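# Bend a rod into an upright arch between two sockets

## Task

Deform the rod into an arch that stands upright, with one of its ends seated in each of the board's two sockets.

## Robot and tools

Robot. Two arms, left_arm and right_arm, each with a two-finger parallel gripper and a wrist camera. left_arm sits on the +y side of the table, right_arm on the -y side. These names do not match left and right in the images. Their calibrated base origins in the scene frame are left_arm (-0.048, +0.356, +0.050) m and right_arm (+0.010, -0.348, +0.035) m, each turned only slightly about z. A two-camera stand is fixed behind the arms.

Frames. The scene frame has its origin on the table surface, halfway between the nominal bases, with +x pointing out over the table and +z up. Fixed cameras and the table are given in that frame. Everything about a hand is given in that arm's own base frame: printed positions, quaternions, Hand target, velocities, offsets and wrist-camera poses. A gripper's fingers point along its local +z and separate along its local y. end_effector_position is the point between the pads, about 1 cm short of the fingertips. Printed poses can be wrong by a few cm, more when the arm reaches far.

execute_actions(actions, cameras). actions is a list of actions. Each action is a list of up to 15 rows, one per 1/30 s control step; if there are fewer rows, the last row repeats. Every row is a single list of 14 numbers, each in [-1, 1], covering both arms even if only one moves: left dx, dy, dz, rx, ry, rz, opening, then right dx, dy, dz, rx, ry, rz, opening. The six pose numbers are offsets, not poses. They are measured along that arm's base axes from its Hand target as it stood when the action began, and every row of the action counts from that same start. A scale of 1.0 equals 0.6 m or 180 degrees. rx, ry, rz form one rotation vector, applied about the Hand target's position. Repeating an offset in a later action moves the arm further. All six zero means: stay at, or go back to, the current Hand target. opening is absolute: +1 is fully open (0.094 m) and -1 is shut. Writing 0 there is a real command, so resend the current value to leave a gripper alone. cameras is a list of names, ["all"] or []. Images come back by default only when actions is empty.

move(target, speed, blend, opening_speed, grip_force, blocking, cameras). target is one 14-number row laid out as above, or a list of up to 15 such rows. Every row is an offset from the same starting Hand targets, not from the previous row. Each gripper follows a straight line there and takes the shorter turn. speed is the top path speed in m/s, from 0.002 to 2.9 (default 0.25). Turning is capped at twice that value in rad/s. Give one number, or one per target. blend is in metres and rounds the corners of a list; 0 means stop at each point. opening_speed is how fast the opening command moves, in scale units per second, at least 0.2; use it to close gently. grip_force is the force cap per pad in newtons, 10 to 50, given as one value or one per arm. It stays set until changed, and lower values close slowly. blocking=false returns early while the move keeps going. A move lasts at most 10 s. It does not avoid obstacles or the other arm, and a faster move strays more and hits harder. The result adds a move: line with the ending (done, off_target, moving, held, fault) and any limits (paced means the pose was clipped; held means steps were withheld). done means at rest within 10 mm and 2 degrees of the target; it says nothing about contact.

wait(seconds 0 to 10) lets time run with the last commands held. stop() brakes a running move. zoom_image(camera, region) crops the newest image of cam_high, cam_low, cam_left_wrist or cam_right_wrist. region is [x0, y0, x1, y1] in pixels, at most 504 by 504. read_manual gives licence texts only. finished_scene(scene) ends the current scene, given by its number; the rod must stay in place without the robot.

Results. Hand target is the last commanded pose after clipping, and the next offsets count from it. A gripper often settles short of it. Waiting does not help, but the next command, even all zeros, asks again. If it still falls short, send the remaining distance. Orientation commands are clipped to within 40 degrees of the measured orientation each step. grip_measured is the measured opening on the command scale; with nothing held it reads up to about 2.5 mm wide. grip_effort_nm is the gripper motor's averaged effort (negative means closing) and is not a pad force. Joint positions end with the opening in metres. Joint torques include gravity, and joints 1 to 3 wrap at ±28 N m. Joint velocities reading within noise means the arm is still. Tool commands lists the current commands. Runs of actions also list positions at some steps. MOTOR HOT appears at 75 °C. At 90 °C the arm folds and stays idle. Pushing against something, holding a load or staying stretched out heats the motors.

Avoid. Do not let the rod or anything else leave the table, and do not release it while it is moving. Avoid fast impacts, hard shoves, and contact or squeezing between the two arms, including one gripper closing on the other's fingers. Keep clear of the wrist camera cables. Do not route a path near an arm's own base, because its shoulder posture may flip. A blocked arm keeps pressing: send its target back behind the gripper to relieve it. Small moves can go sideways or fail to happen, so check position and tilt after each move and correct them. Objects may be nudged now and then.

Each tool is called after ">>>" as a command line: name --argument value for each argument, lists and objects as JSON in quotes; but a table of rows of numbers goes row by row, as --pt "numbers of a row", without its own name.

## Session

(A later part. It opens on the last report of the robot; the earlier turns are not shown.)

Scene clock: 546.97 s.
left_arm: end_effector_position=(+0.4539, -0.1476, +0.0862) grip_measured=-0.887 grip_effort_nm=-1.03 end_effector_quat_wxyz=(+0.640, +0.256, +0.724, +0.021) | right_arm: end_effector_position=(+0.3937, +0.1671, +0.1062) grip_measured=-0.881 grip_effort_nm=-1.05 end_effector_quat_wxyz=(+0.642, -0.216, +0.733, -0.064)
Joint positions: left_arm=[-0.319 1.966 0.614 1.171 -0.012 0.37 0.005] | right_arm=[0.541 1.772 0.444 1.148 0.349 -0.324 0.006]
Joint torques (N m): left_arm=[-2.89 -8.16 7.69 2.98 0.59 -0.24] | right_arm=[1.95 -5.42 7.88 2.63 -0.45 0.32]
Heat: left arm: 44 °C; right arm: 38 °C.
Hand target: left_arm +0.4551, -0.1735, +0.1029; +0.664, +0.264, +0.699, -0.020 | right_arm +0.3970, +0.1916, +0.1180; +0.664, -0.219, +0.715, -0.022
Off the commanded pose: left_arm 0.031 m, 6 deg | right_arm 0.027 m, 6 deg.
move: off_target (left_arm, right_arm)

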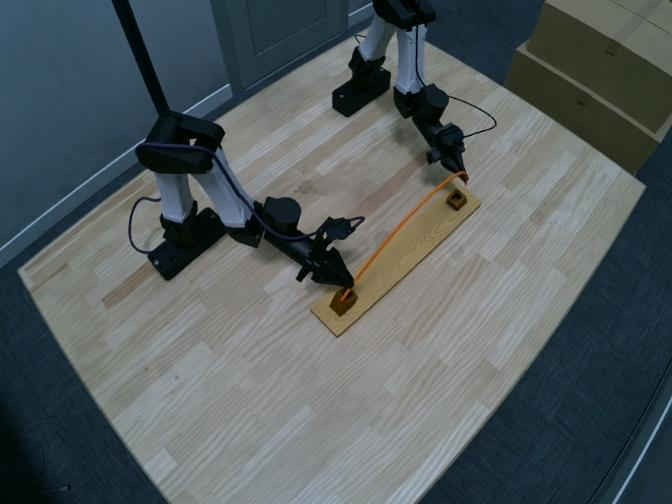

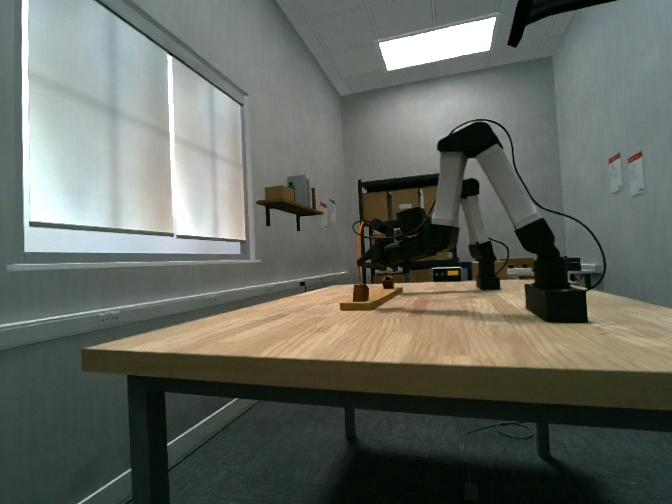

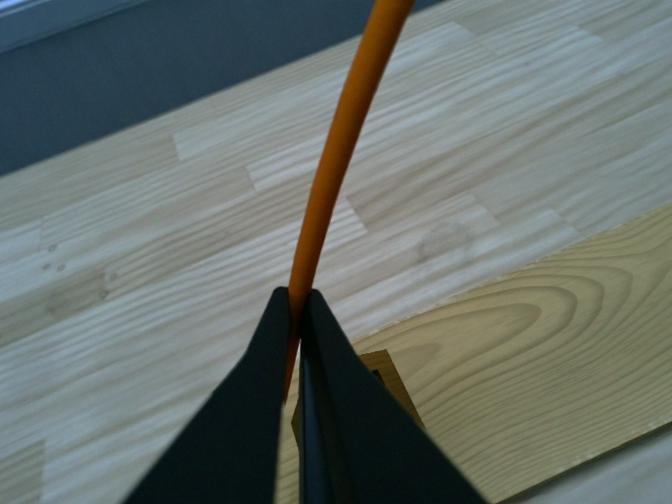

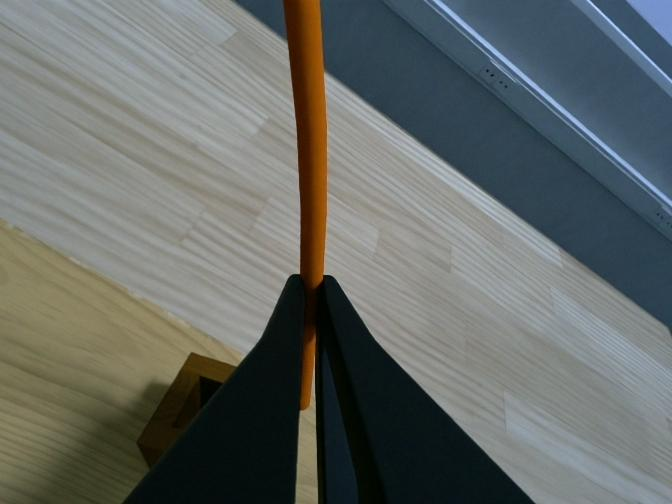

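>>> move --target '[-0.0017,-0.0633,0.005,-0.012,-0.021,0,-1,-0.008,0.0517,0.005,0.012,-0.02,0,-1]' --speed 0.06 --cameras '["all"]'

>>> zoom_image --camera "cam_high" --region '[290, 150, 500, 350]'

>>> zoom_image --camera "cam_left_wrist" --region '[220, 320, 480, 504]'

>>> zoom_image --camera "cam_right_wrist" --region '[100, 320, 360, 504]'

Scene clock: 620.43 s.
left_arm: end_effector_position=(+0.4556, -0.1713, +0.0882) grip_measured=-0.887 grip_effort_nm=-1.03 end_effector_quat_wxyz=(+0.667, +0.221, +0.710, +0.032) | right_arm: end_effector_position=(+0.3914, +0.1866, +0.1075) grip_measured=-0.881 grip_effort_nm=-1.05 end_effector_quat_wxyz=(+0.665, -0.183, +0.720, -0.070)
Joint positions: left_arm=[-0.418 2.056 0.646 1.301 -0.163 0.331 0.005] | right_arm=[0.634 1.874 0.475 1.28 0.488 -0.298 0.006]
Joint torques (N m): left_arm=[-3.7 -8.77 8.09 2.87 1.02 -0.04] | right_arm=[2.71 -6.08 7.9 2.62 -0.83 0.07]
Heat: left arm: 50 °C; right arm: 42 °C.
Hand target: left_arm +0.4541, -0.2115, +0.1060; +0.692, +0.251, +0.676, -0.025 | right_arm +0.3922, +0.2227, +0.1209; +0.690, -0.205, +0.694, -0.015
Off the commanded pose: left_arm 0.044 m, 9 deg | right_arm 0.038 m, 8 deg.
move: off_target (left_arm, right_arm)

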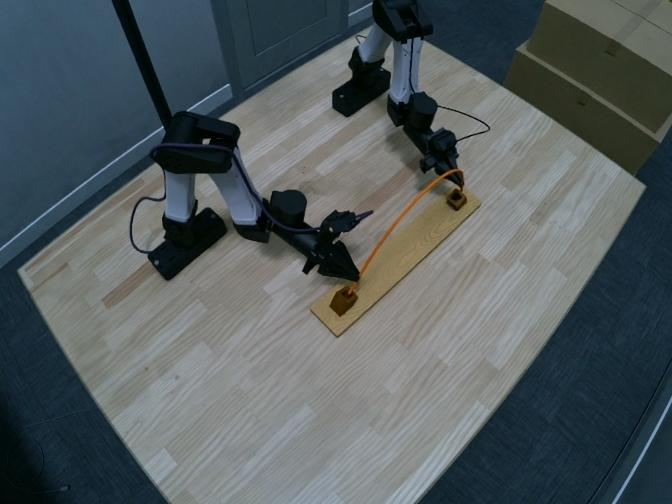

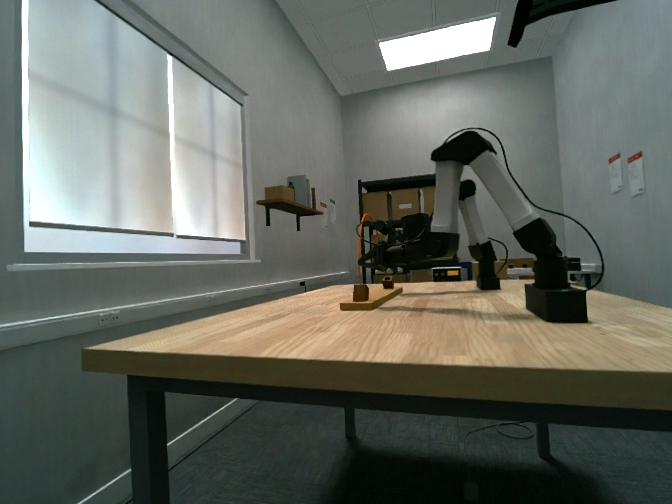

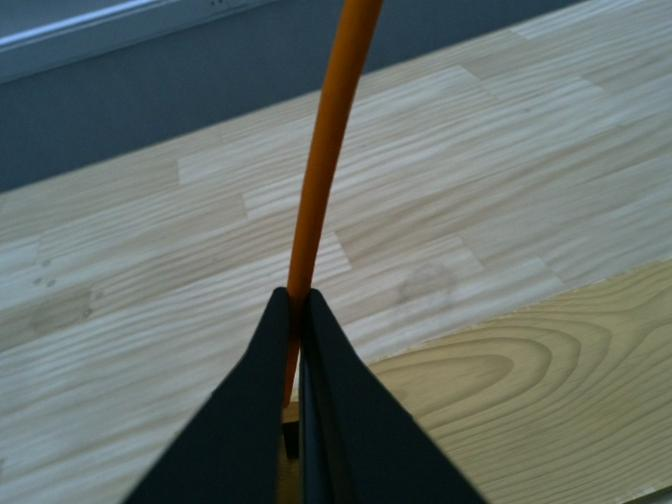

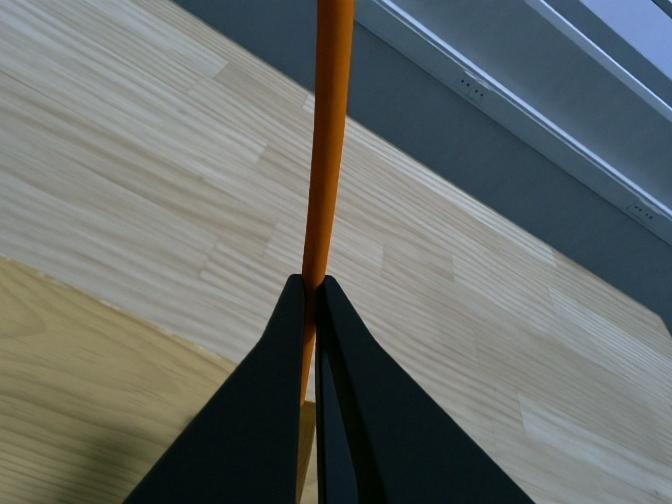

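Scaled by 2.400 from the camera's 672x504 image, which has a finer 960x720 frame.

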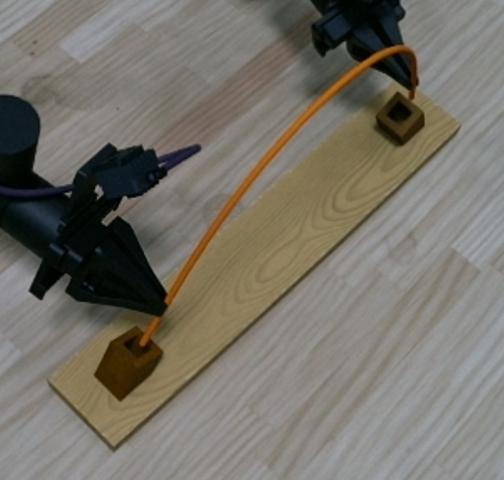

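Scaled by 1.938 from the camera's 672x504 image, which has a finer 960x720 frame.

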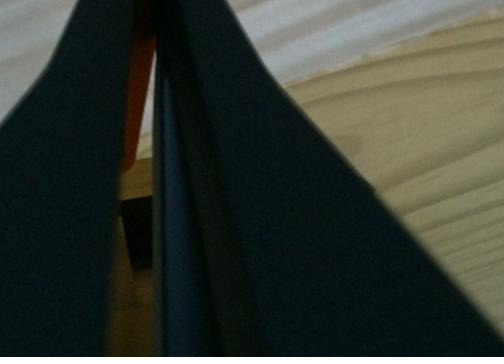

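Scaled by 1.938 from the camera's 672x504 image, which has a finer 960x720 frame.

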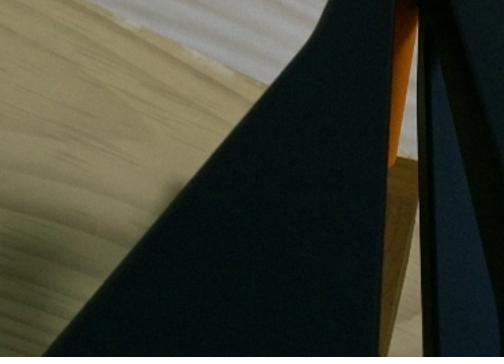

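>>> zoom_image --camera "cam_high" --region '[320, 265, 380, 325]'

>>> zoom_image --camera "cam_high" --region '[430, 165, 490, 225]'

>>> zoom_image --camera "cam_low" --region '[320, 200, 440, 320]'

Scaled by 8.400 from the camera's 672x504 image, which has a finer 960x720 frame.

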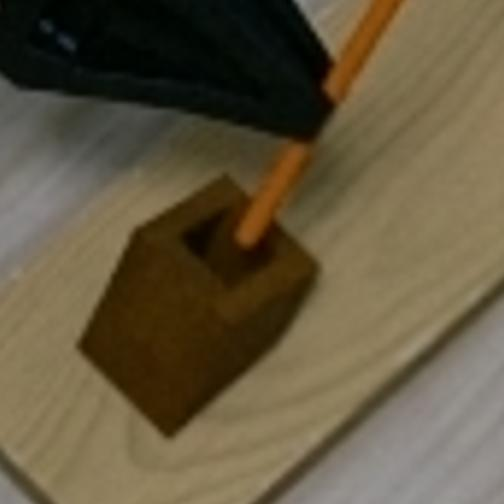

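Scaled by 8.400 from the camera's 672x504 image, which has a finer 960x720 frame.

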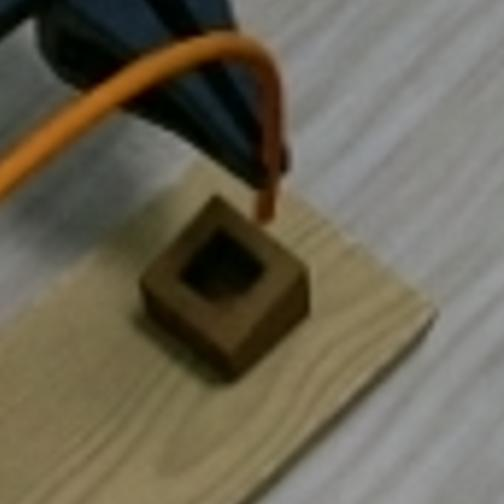

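Scaled by 4.200 from the camera's 672x504 image, which has a finer 960x720 frame.

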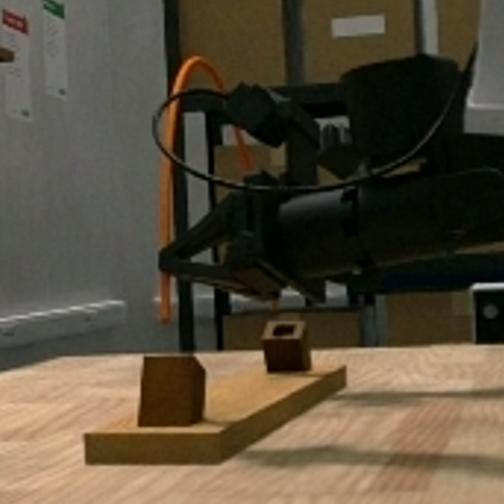

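>>> zoom_image --camera "cam_low" --region '[345, 260, 405, 305]'

Scaled by 8.400 from the camera's 672x504 image, which has a finer 960x720 frame.

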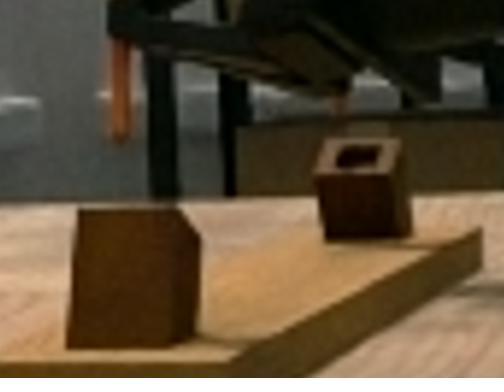

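>>> move --target '[-0.005,-0.0033,-0.043,0,0,0,-1,-0.005,0.0017,-0.045,0,0,0,-1]' --speed 0.05 --cameras '["all"]'

>>> zoom_image --camera "cam_high" --region '[320, 265, 380, 325]'

>>> zoom_image --camera "cam_high" --region '[430, 165, 490, 225]'

>>> zoom_image --camera "cam_low" --region '[345, 260, 405, 305]'

>>> zoom_image --camera "cam_left_wrist" --region '[220, 320, 480, 504]'

>>> zoom_image --camera "cam_right_wrist" --region '[100, 320, 360, 504]'

Scene clock: 742.30 s.
left_arm: end_effector_position=(+0.4537, -0.1721, +0.0632) grip_measured=-0.887 grip_effort_nm=-1.03 end_effector_quat_wxyz=(+0.667, +0.219, +0.711, +0.034) | right_arm: end_effector_position=(+0.3907, +0.1882, +0.0798) grip_measured=-0.881 grip_effort_nm=-1.05 end_effector_quat_wxyz=(+0.661, -0.184, +0.724, -0.073)
Joint positions: left_arm=[-0.426 2.169 0.646 1.414 -0.177 0.331 0.005] | right_arm=[0.643 2.01 0.475 1.402 0.502 -0.295 0.006]
Joint torques (N m): left_arm=[-3.84 -9.21 7.16 2.9 1.09 -0.06] | right_arm=[2.73 -6.53 6.31 2.88 -0.86 0.05]
Heat: left arm: 57 °C; right arm: 47 °C.
Hand target: left_arm +0.4511, -0.2134, +0.0801; +0.692, +0.252, +0.677, -0.024 | right_arm +0.3892, +0.2237, +0.0940; +0.690, -0.205, +0.694, -0.015
Off the commanded pose: left_arm 0.045 m, 9 deg | right_arm 0.038 m, 9 deg.
move: off_target (left_arm, right_arm)

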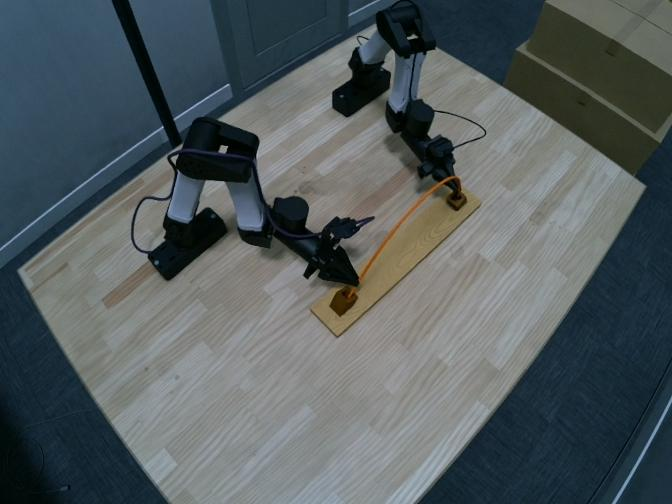

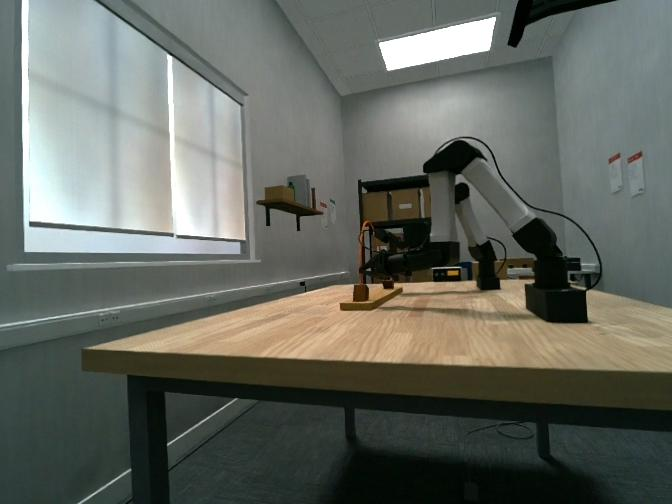

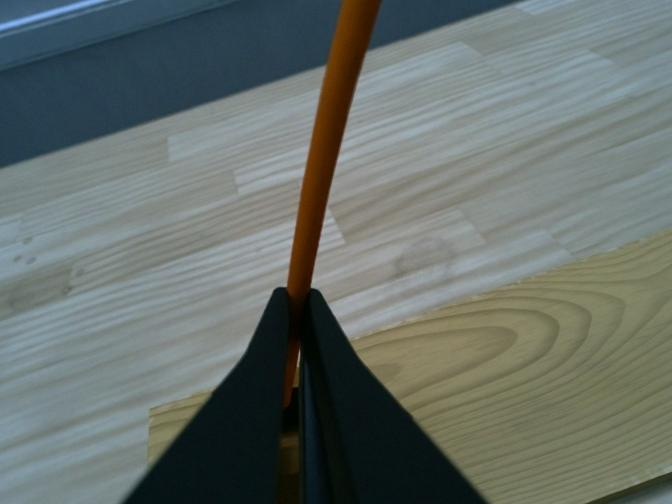

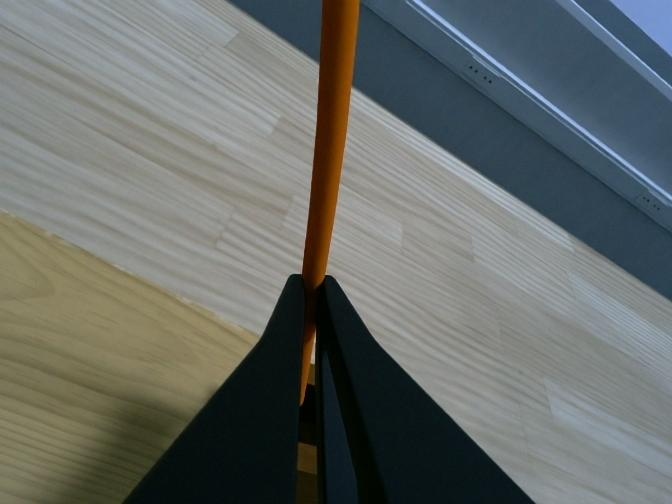

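Scaled by 8.400 from the camera's 672x504 image, which has a finer 960x720 frame.

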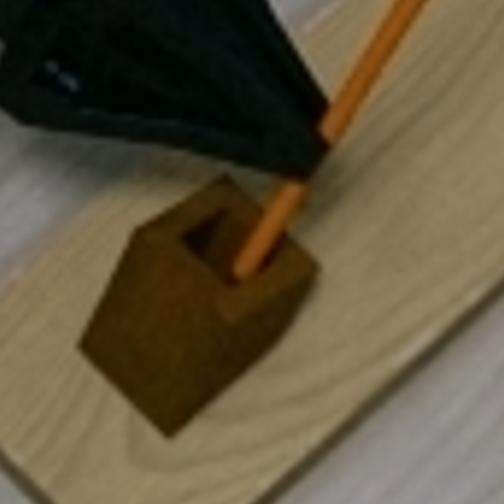

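Scaled by 8.400 from the camera's 672x504 image, which has a finer 960x720 frame.

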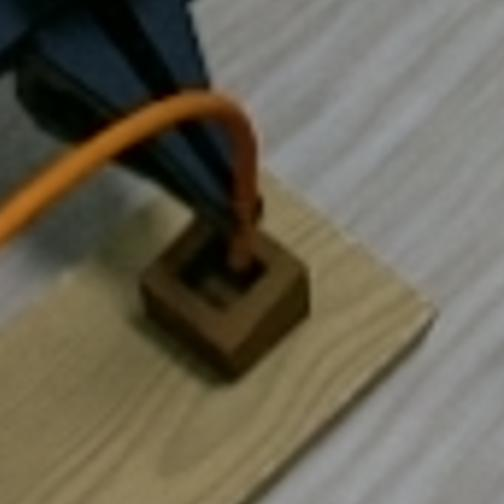

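Scaled by 8.400 from the camera's 672x504 image, which has a finer 960x720 frame.

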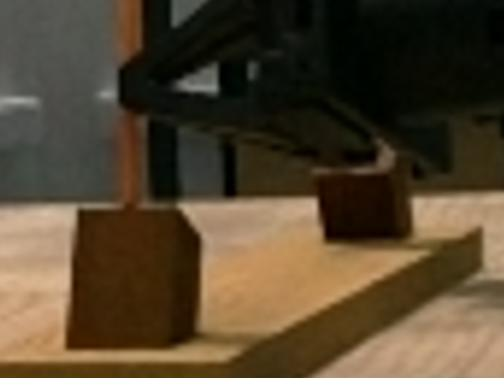

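Scaled by 1.938 from the camera's 672x504 image, which has a finer 960x720 frame.

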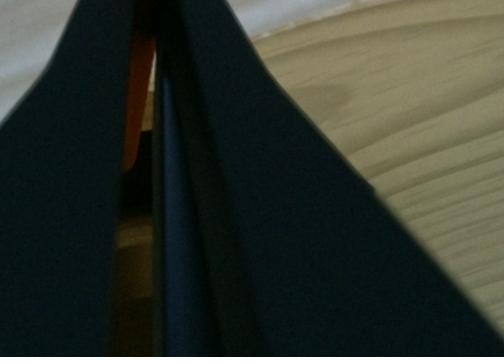

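Scaled by 1.938 from the camera's 672x504 image, which has a finer 960x720 frame.

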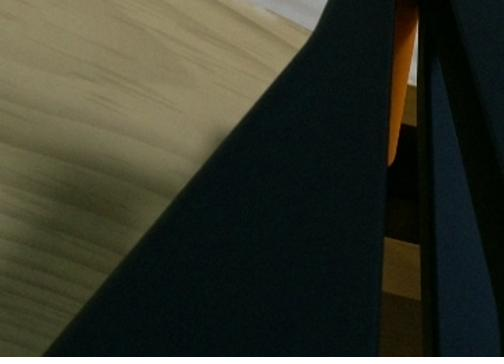

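>>> move --pt "0 -0.006 0 0 0 0 -1 -0.004 0.006 0 0 0 0 -1" --pt "0 0.006 -0.03 0 0 0 -1 -0.004 -0.006 -0.03 0 0 0 -1" --speed 0.04 --blend '[0.003,0]' --cameras '["all"]'

>>> zoom_image --camera "cam_high" --region '[320, 265, 380, 325]'

>>> zoom_image --camera "cam_high" --region '[430, 165, 490, 225]'

>>> zoom_image --camera "cam_low" --region '[345, 260, 405, 305]'

>>> zoom_image --camera "cam_left_wrist" --region '[220, 320, 480, 504]'

>>> zoom_image --camera "cam_right_wrist" --region '[100, 320, 360, 504]'

Scene clock: 768.73 s.
left_arm: end_effector_position=(+0.4502, -0.1729, +0.0438) grip_measured=-0.887 grip_effort_nm=-1.03 end_effector_quat_wxyz=(+0.664, +0.220, +0.714, +0.035) | right_arm: end_effector_position=(+0.3879, +0.1876, +0.0616) grip_measured=-0.881 grip_effort_nm=-1.05 end_effector_quat_wxyz=(+0.656, -0.181, +0.728, -0.080)
Joint positions: left_arm=[-0.433 2.248 0.646 1.485 -0.186 0.329 0.005] | right_arm=[0.656 2.096 0.475 1.476 0.529 -0.292 0.006]
Joint torques (N m): left_arm=[-2.43 -9.31 7.05 2.95 1.2 0] | right_arm=[1.5 -6.58 4.93 3.12 -1.14 0.01]
Heat: left arm: 58 °C; right arm: 46 °C.
Hand target: left_arm +0.4510, -0.2100, +0.0622; +0.692, +0.252, +0.676, -0.025 | right_arm +0.3868, +0.2201, +0.0760; +0.690, -0.205, +0.694, -0.015
Off the commanded pose: left_arm 0.041 m, 9 deg | right_arm 0.035 m, 10 deg.
move: off_target (left_arm, right_arm)

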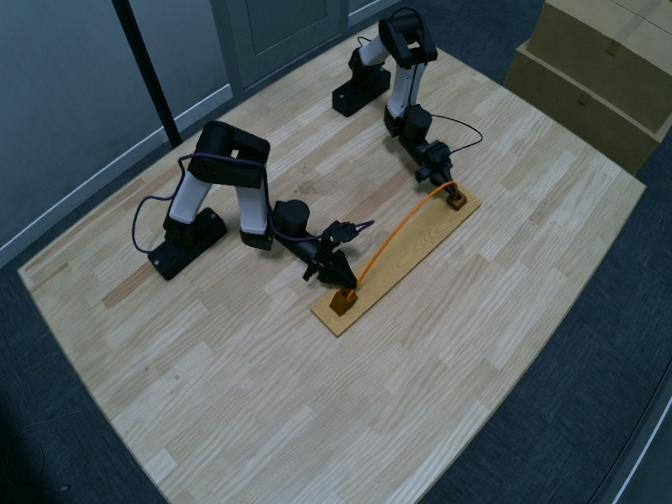

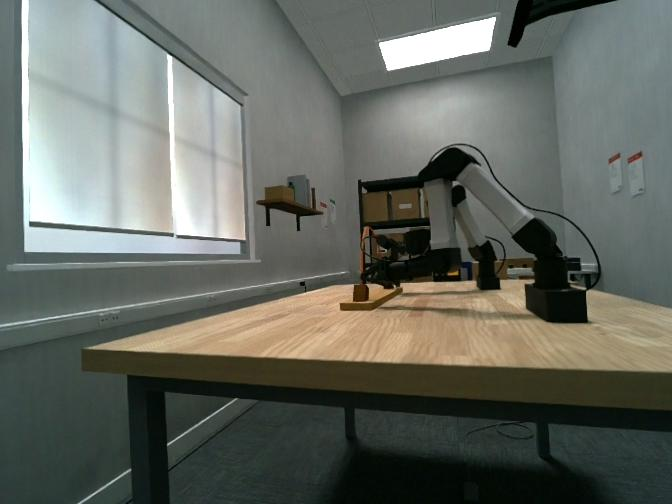

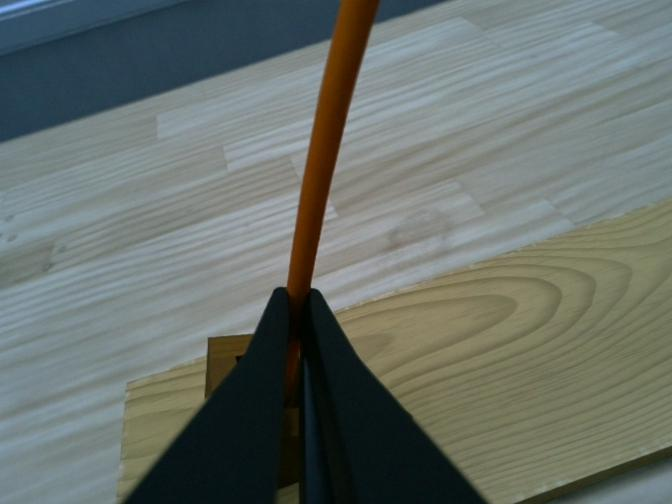

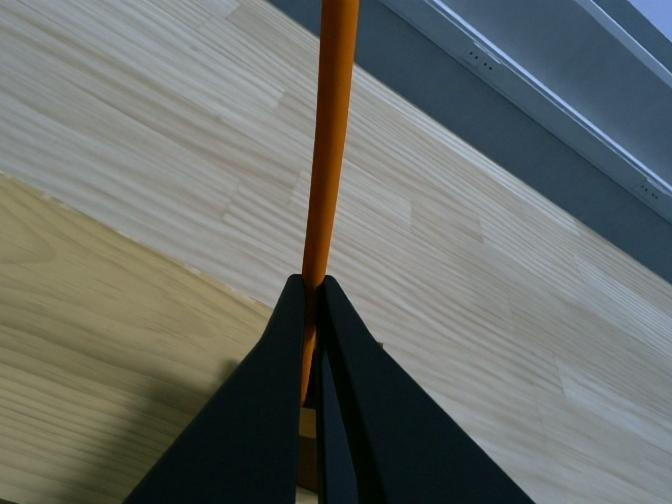

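Scaled by 8.400 from the camera's 672x504 image, which has a finer 960x720 frame.

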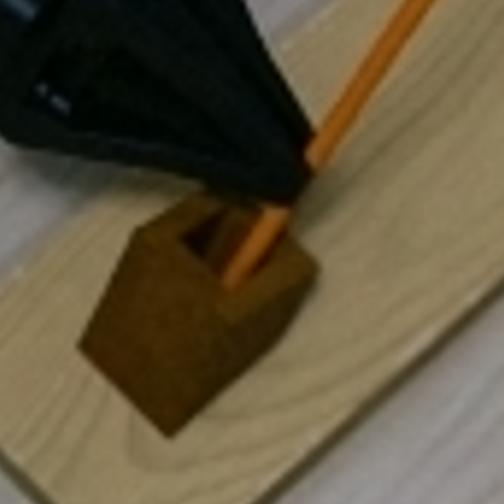

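Scaled by 8.400 from the camera's 672x504 image, which has a finer 960x720 frame.

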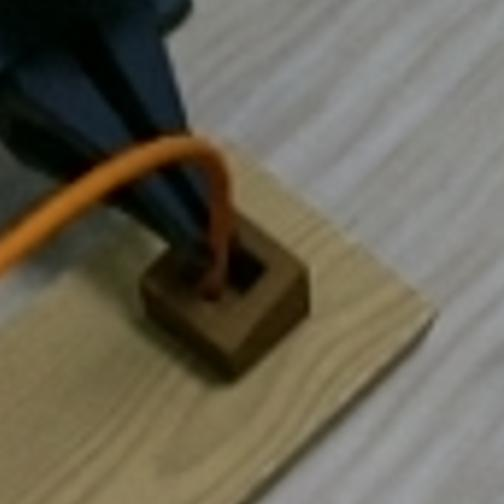

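Scaled by 8.400 from the camera's 672x504 image, which has a finer 960x720 frame.

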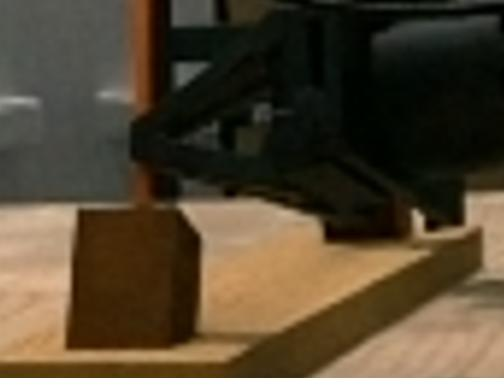

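Scaled by 1.938 from the camera's 672x504 image, which has a finer 960x720 frame.

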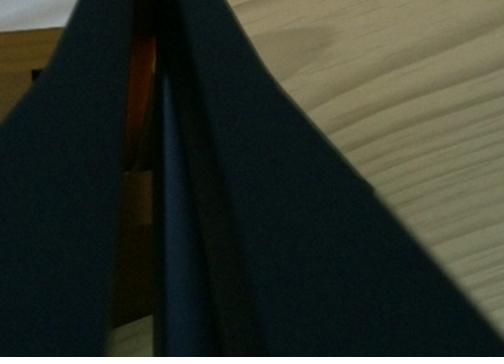

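Scaled by 1.938 from the camera's 672x504 image, which has a finer 960x720 frame.

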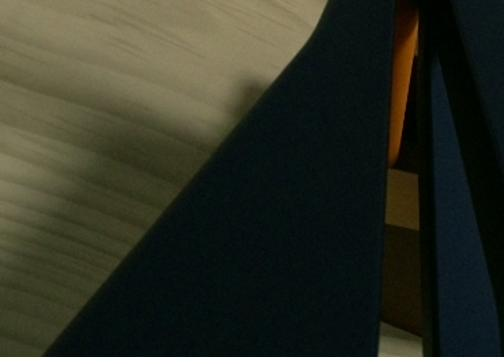

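>>> move --target '[0.005,0.01,-0.028,0,0,0,-1,0.005,-0.01,-0.028,0,0,0,-1]' --speed 0.04 --cameras '["all"]'

>>> zoom_image --camera "cam_high" --region '[320, 265, 380, 325]'

>>> zoom_image --camera "cam_high" --region '[430, 165, 490, 225]'

>>> zoom_image --camera "cam_low" --region '[345, 260, 405, 305]'

Scene clock: 781.83 s.
left_arm: end_effector_position=(+0.4527, -0.1699, +0.0283) grip_measured=-0.887 grip_effort_nm=-1.03 end_effector_quat_wxyz=(+0.655, +0.221, +0.722, +0.038) | right_arm: end_effector_position=(+0.3901, +0.1843, +0.0542) grip_measured=-0.881 grip_effort_nm=-1.05 end_effector_quat_wxyz=(+0.652, -0.179, +0.732, -0.083)
Joint positions: left_arm=[-0.425 2.295 0.663 1.489 -0.184 0.329 0.005] | right_arm=[0.645 2.124 0.481 1.486 0.527 -0.288 0.006]
Joint torques (N m): left_arm=[-1.58 -8.35 6.49 3.23 1.42 -0.02] | right_arm=[0.76 -4.94 4.72 3.09 -1.25 0.13]
Heat: left arm: 58 °C; right arm: 49 °C.
Hand target: left_arm +0.4540, -0.2039, +0.0453; +0.692, +0.251, +0.677, -0.025 | right_arm +0.3897, +0.2140, +0.0591; +0.690, -0.205, +0.694, -0.016
Off the commanded pose: left_arm 0.038 m, 10 deg | right_arm 0.030 m, 10 deg.
joint sent to its limit (left arm) — joint 4 (wrist pitch), upper limit. The joint targets are off in position, not in orientation.
joint sent to its limit (right arm) — joint 4 (wrist pitch), upper limit. The joint targets still meet the commanded pose.
move: off_target (left_arm, right_arm)

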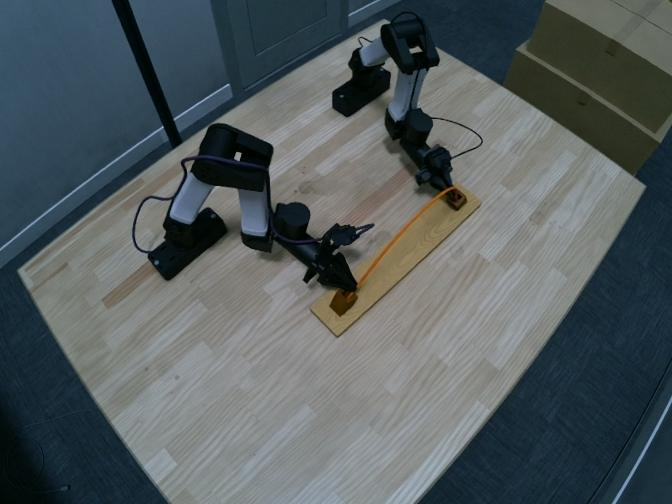

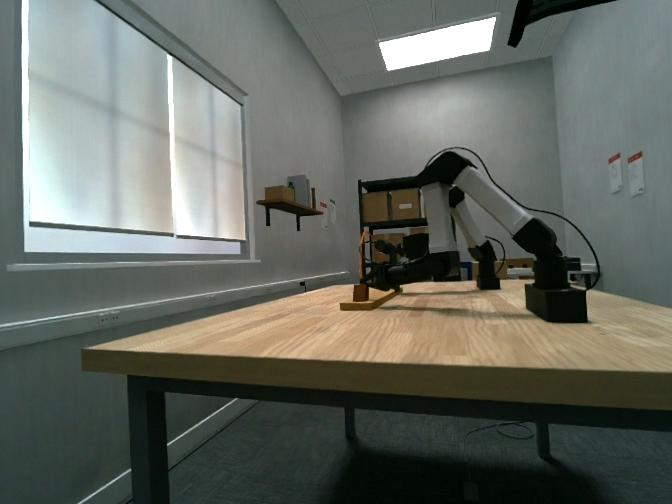

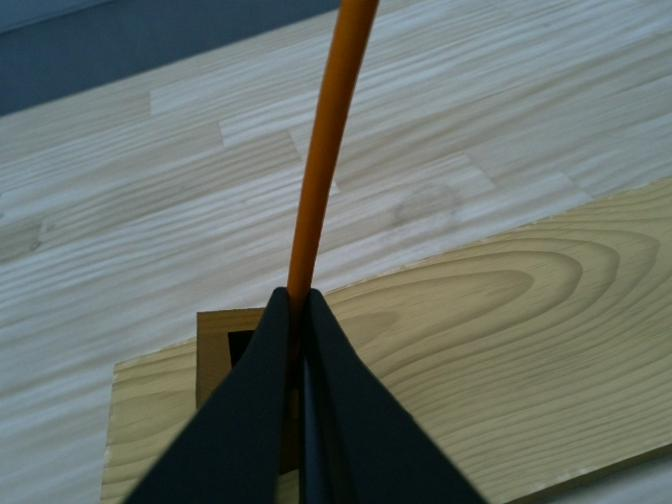

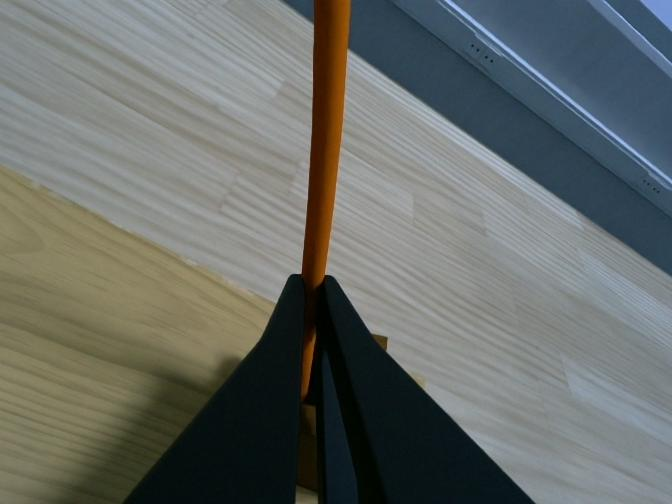

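Scaled by 8.400 from the camera's 672x504 image, which has a finer 960x720 frame.

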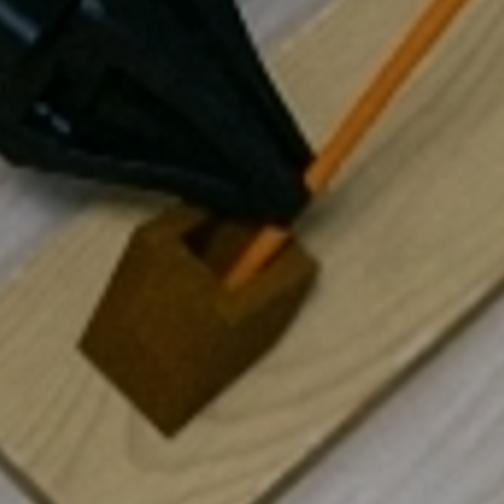

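Scaled by 8.400 from the camera's 672x504 image, which has a finer 960x720 frame.

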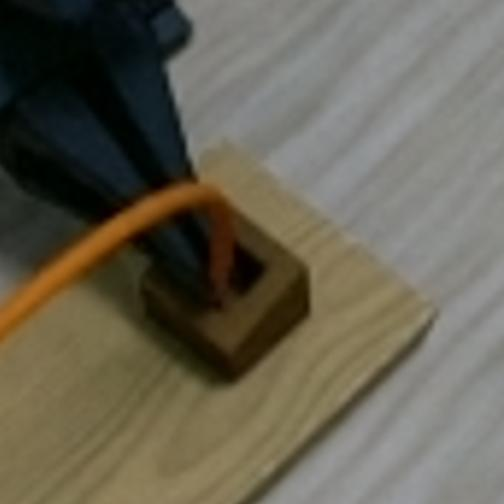

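Scaled by 8.400 from the camera's 672x504 image, which has a finer 960x720 frame.

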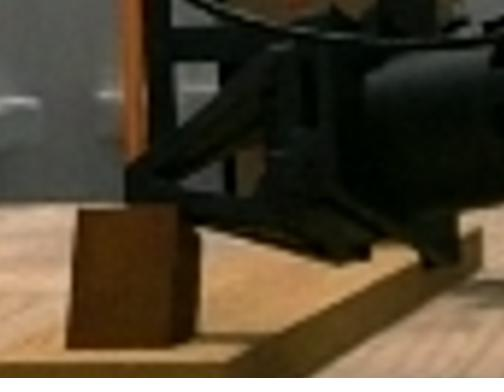

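>>> move --target '[0,0.0,0,0,0,0,-1,0.004,-0.01,-0.025,0,0,0,-1]' --speed 0.04 --cameras '["all"]'

>>> zoom_image --camera "cam_high" --region '[430, 165, 490, 225]'

>>> zoom_image --camera "cam_right_wrist" --region '[200, 320, 460, 504]'

Scene clock: 799.33 s.
left_arm: end_effector_position=(+0.4527, -0.1699, +0.0283) grip_measured=-0.887 grip_effort_nm=-1.03 end_effector_quat_wxyz=(+0.655, +0.221, +0.722, +0.038) | right_arm: end_effector_position=(+0.3944, +0.1837, +0.0523) grip_measured=-0.881 grip_effort_nm=-1.05 end_effector_quat_wxyz=(+0.653, -0.174, +0.733, -0.080)
Joint positions: left_arm=[-0.425 2.295 0.663 1.489 -0.184 0.329 0.005] | right_arm=[0.636 2.139 0.496 1.487 0.519 -0.277 0.006]
Joint torques (N m): left_arm=[-1.68 -8.29 6.48 3.27 1.4 -0.02] | right_arm=[0.09 -2.86 3.92 3.08 -1.29 0.17]
Heat: left arm: 57 °C; right arm: 49 °C.
Hand target: left_arm +0.4540, -0.2039, +0.0453; +0.692, +0.251, +0.677, -0.025 | right_arm +0.3922, +0.2081, +0.0442; +0.690, -0.205, +0.694, -0.015
Off the commanded pose: left_arm 0.038 m, 10 deg | right_arm 0.026 m, 10 deg.
joint sent to its limit (left arm) — joint 4 (wrist pitch), upper limit. The joint targets are off in position, not in orientation.
joint sent to its limit (right arm) — joint 4 (wrist pitch), upper limit. The joint targets are off in orientation, not in position.
move: off_target (left_arm, right_arm)

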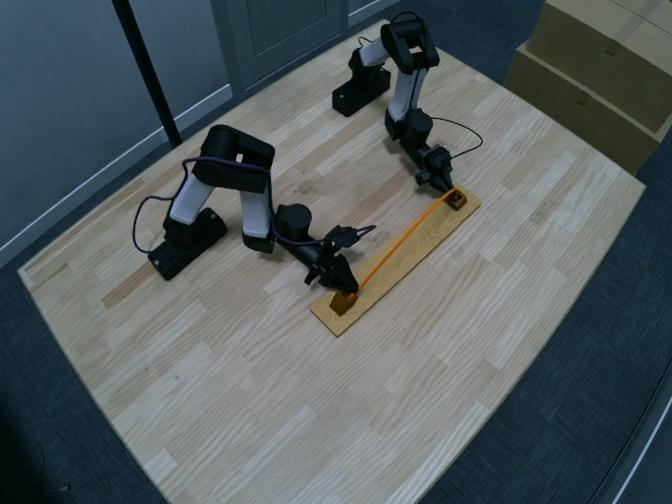

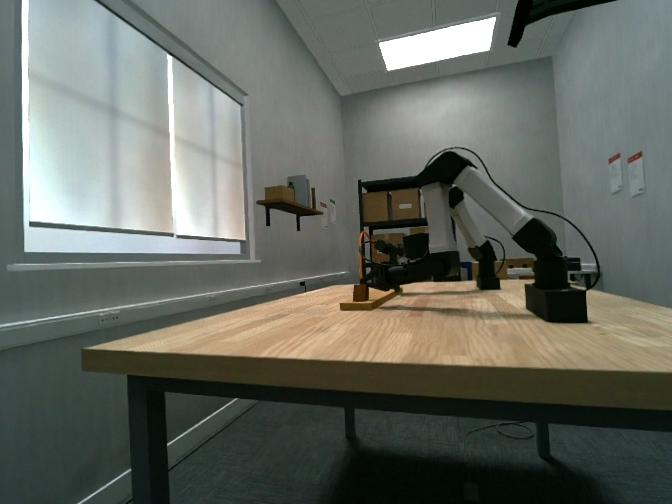

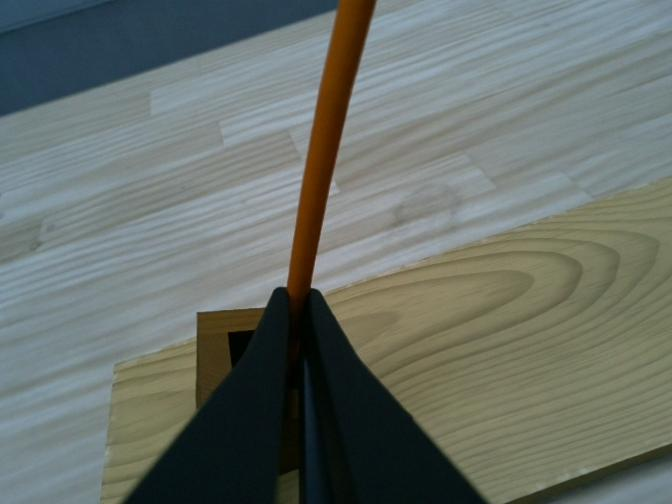

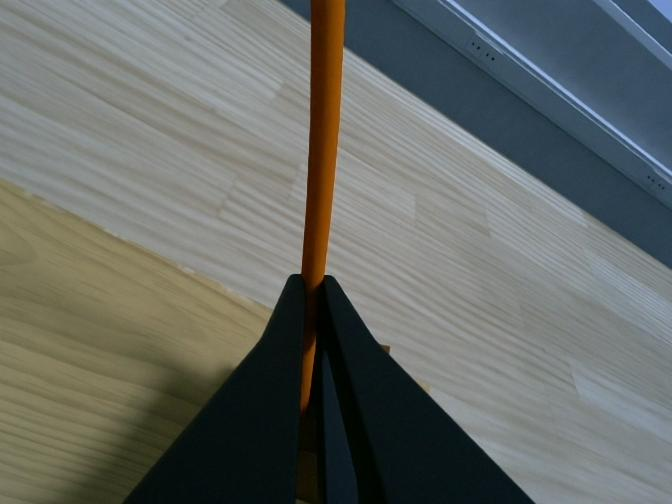

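Scaled by 8.400 from the camera's 672x504 image, which has a finer 960x720 frame.

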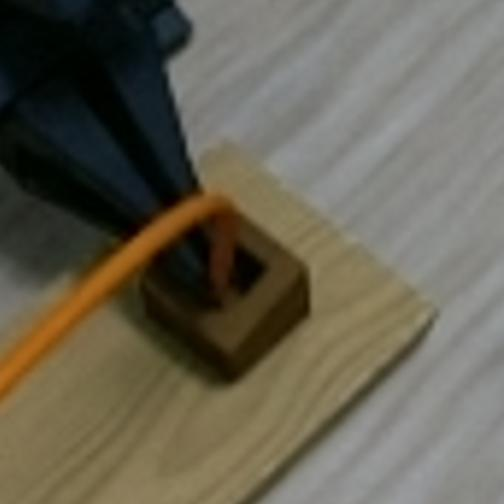

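Scaled by 1.938 from the camera's 672x504 image, which has a finer 960x720 frame.

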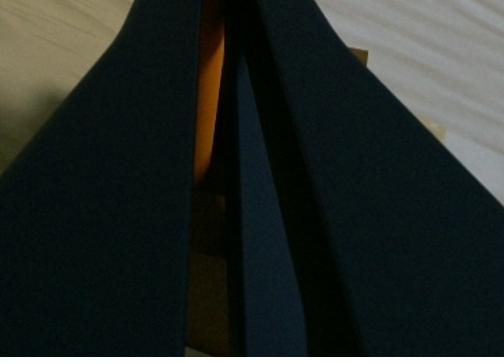

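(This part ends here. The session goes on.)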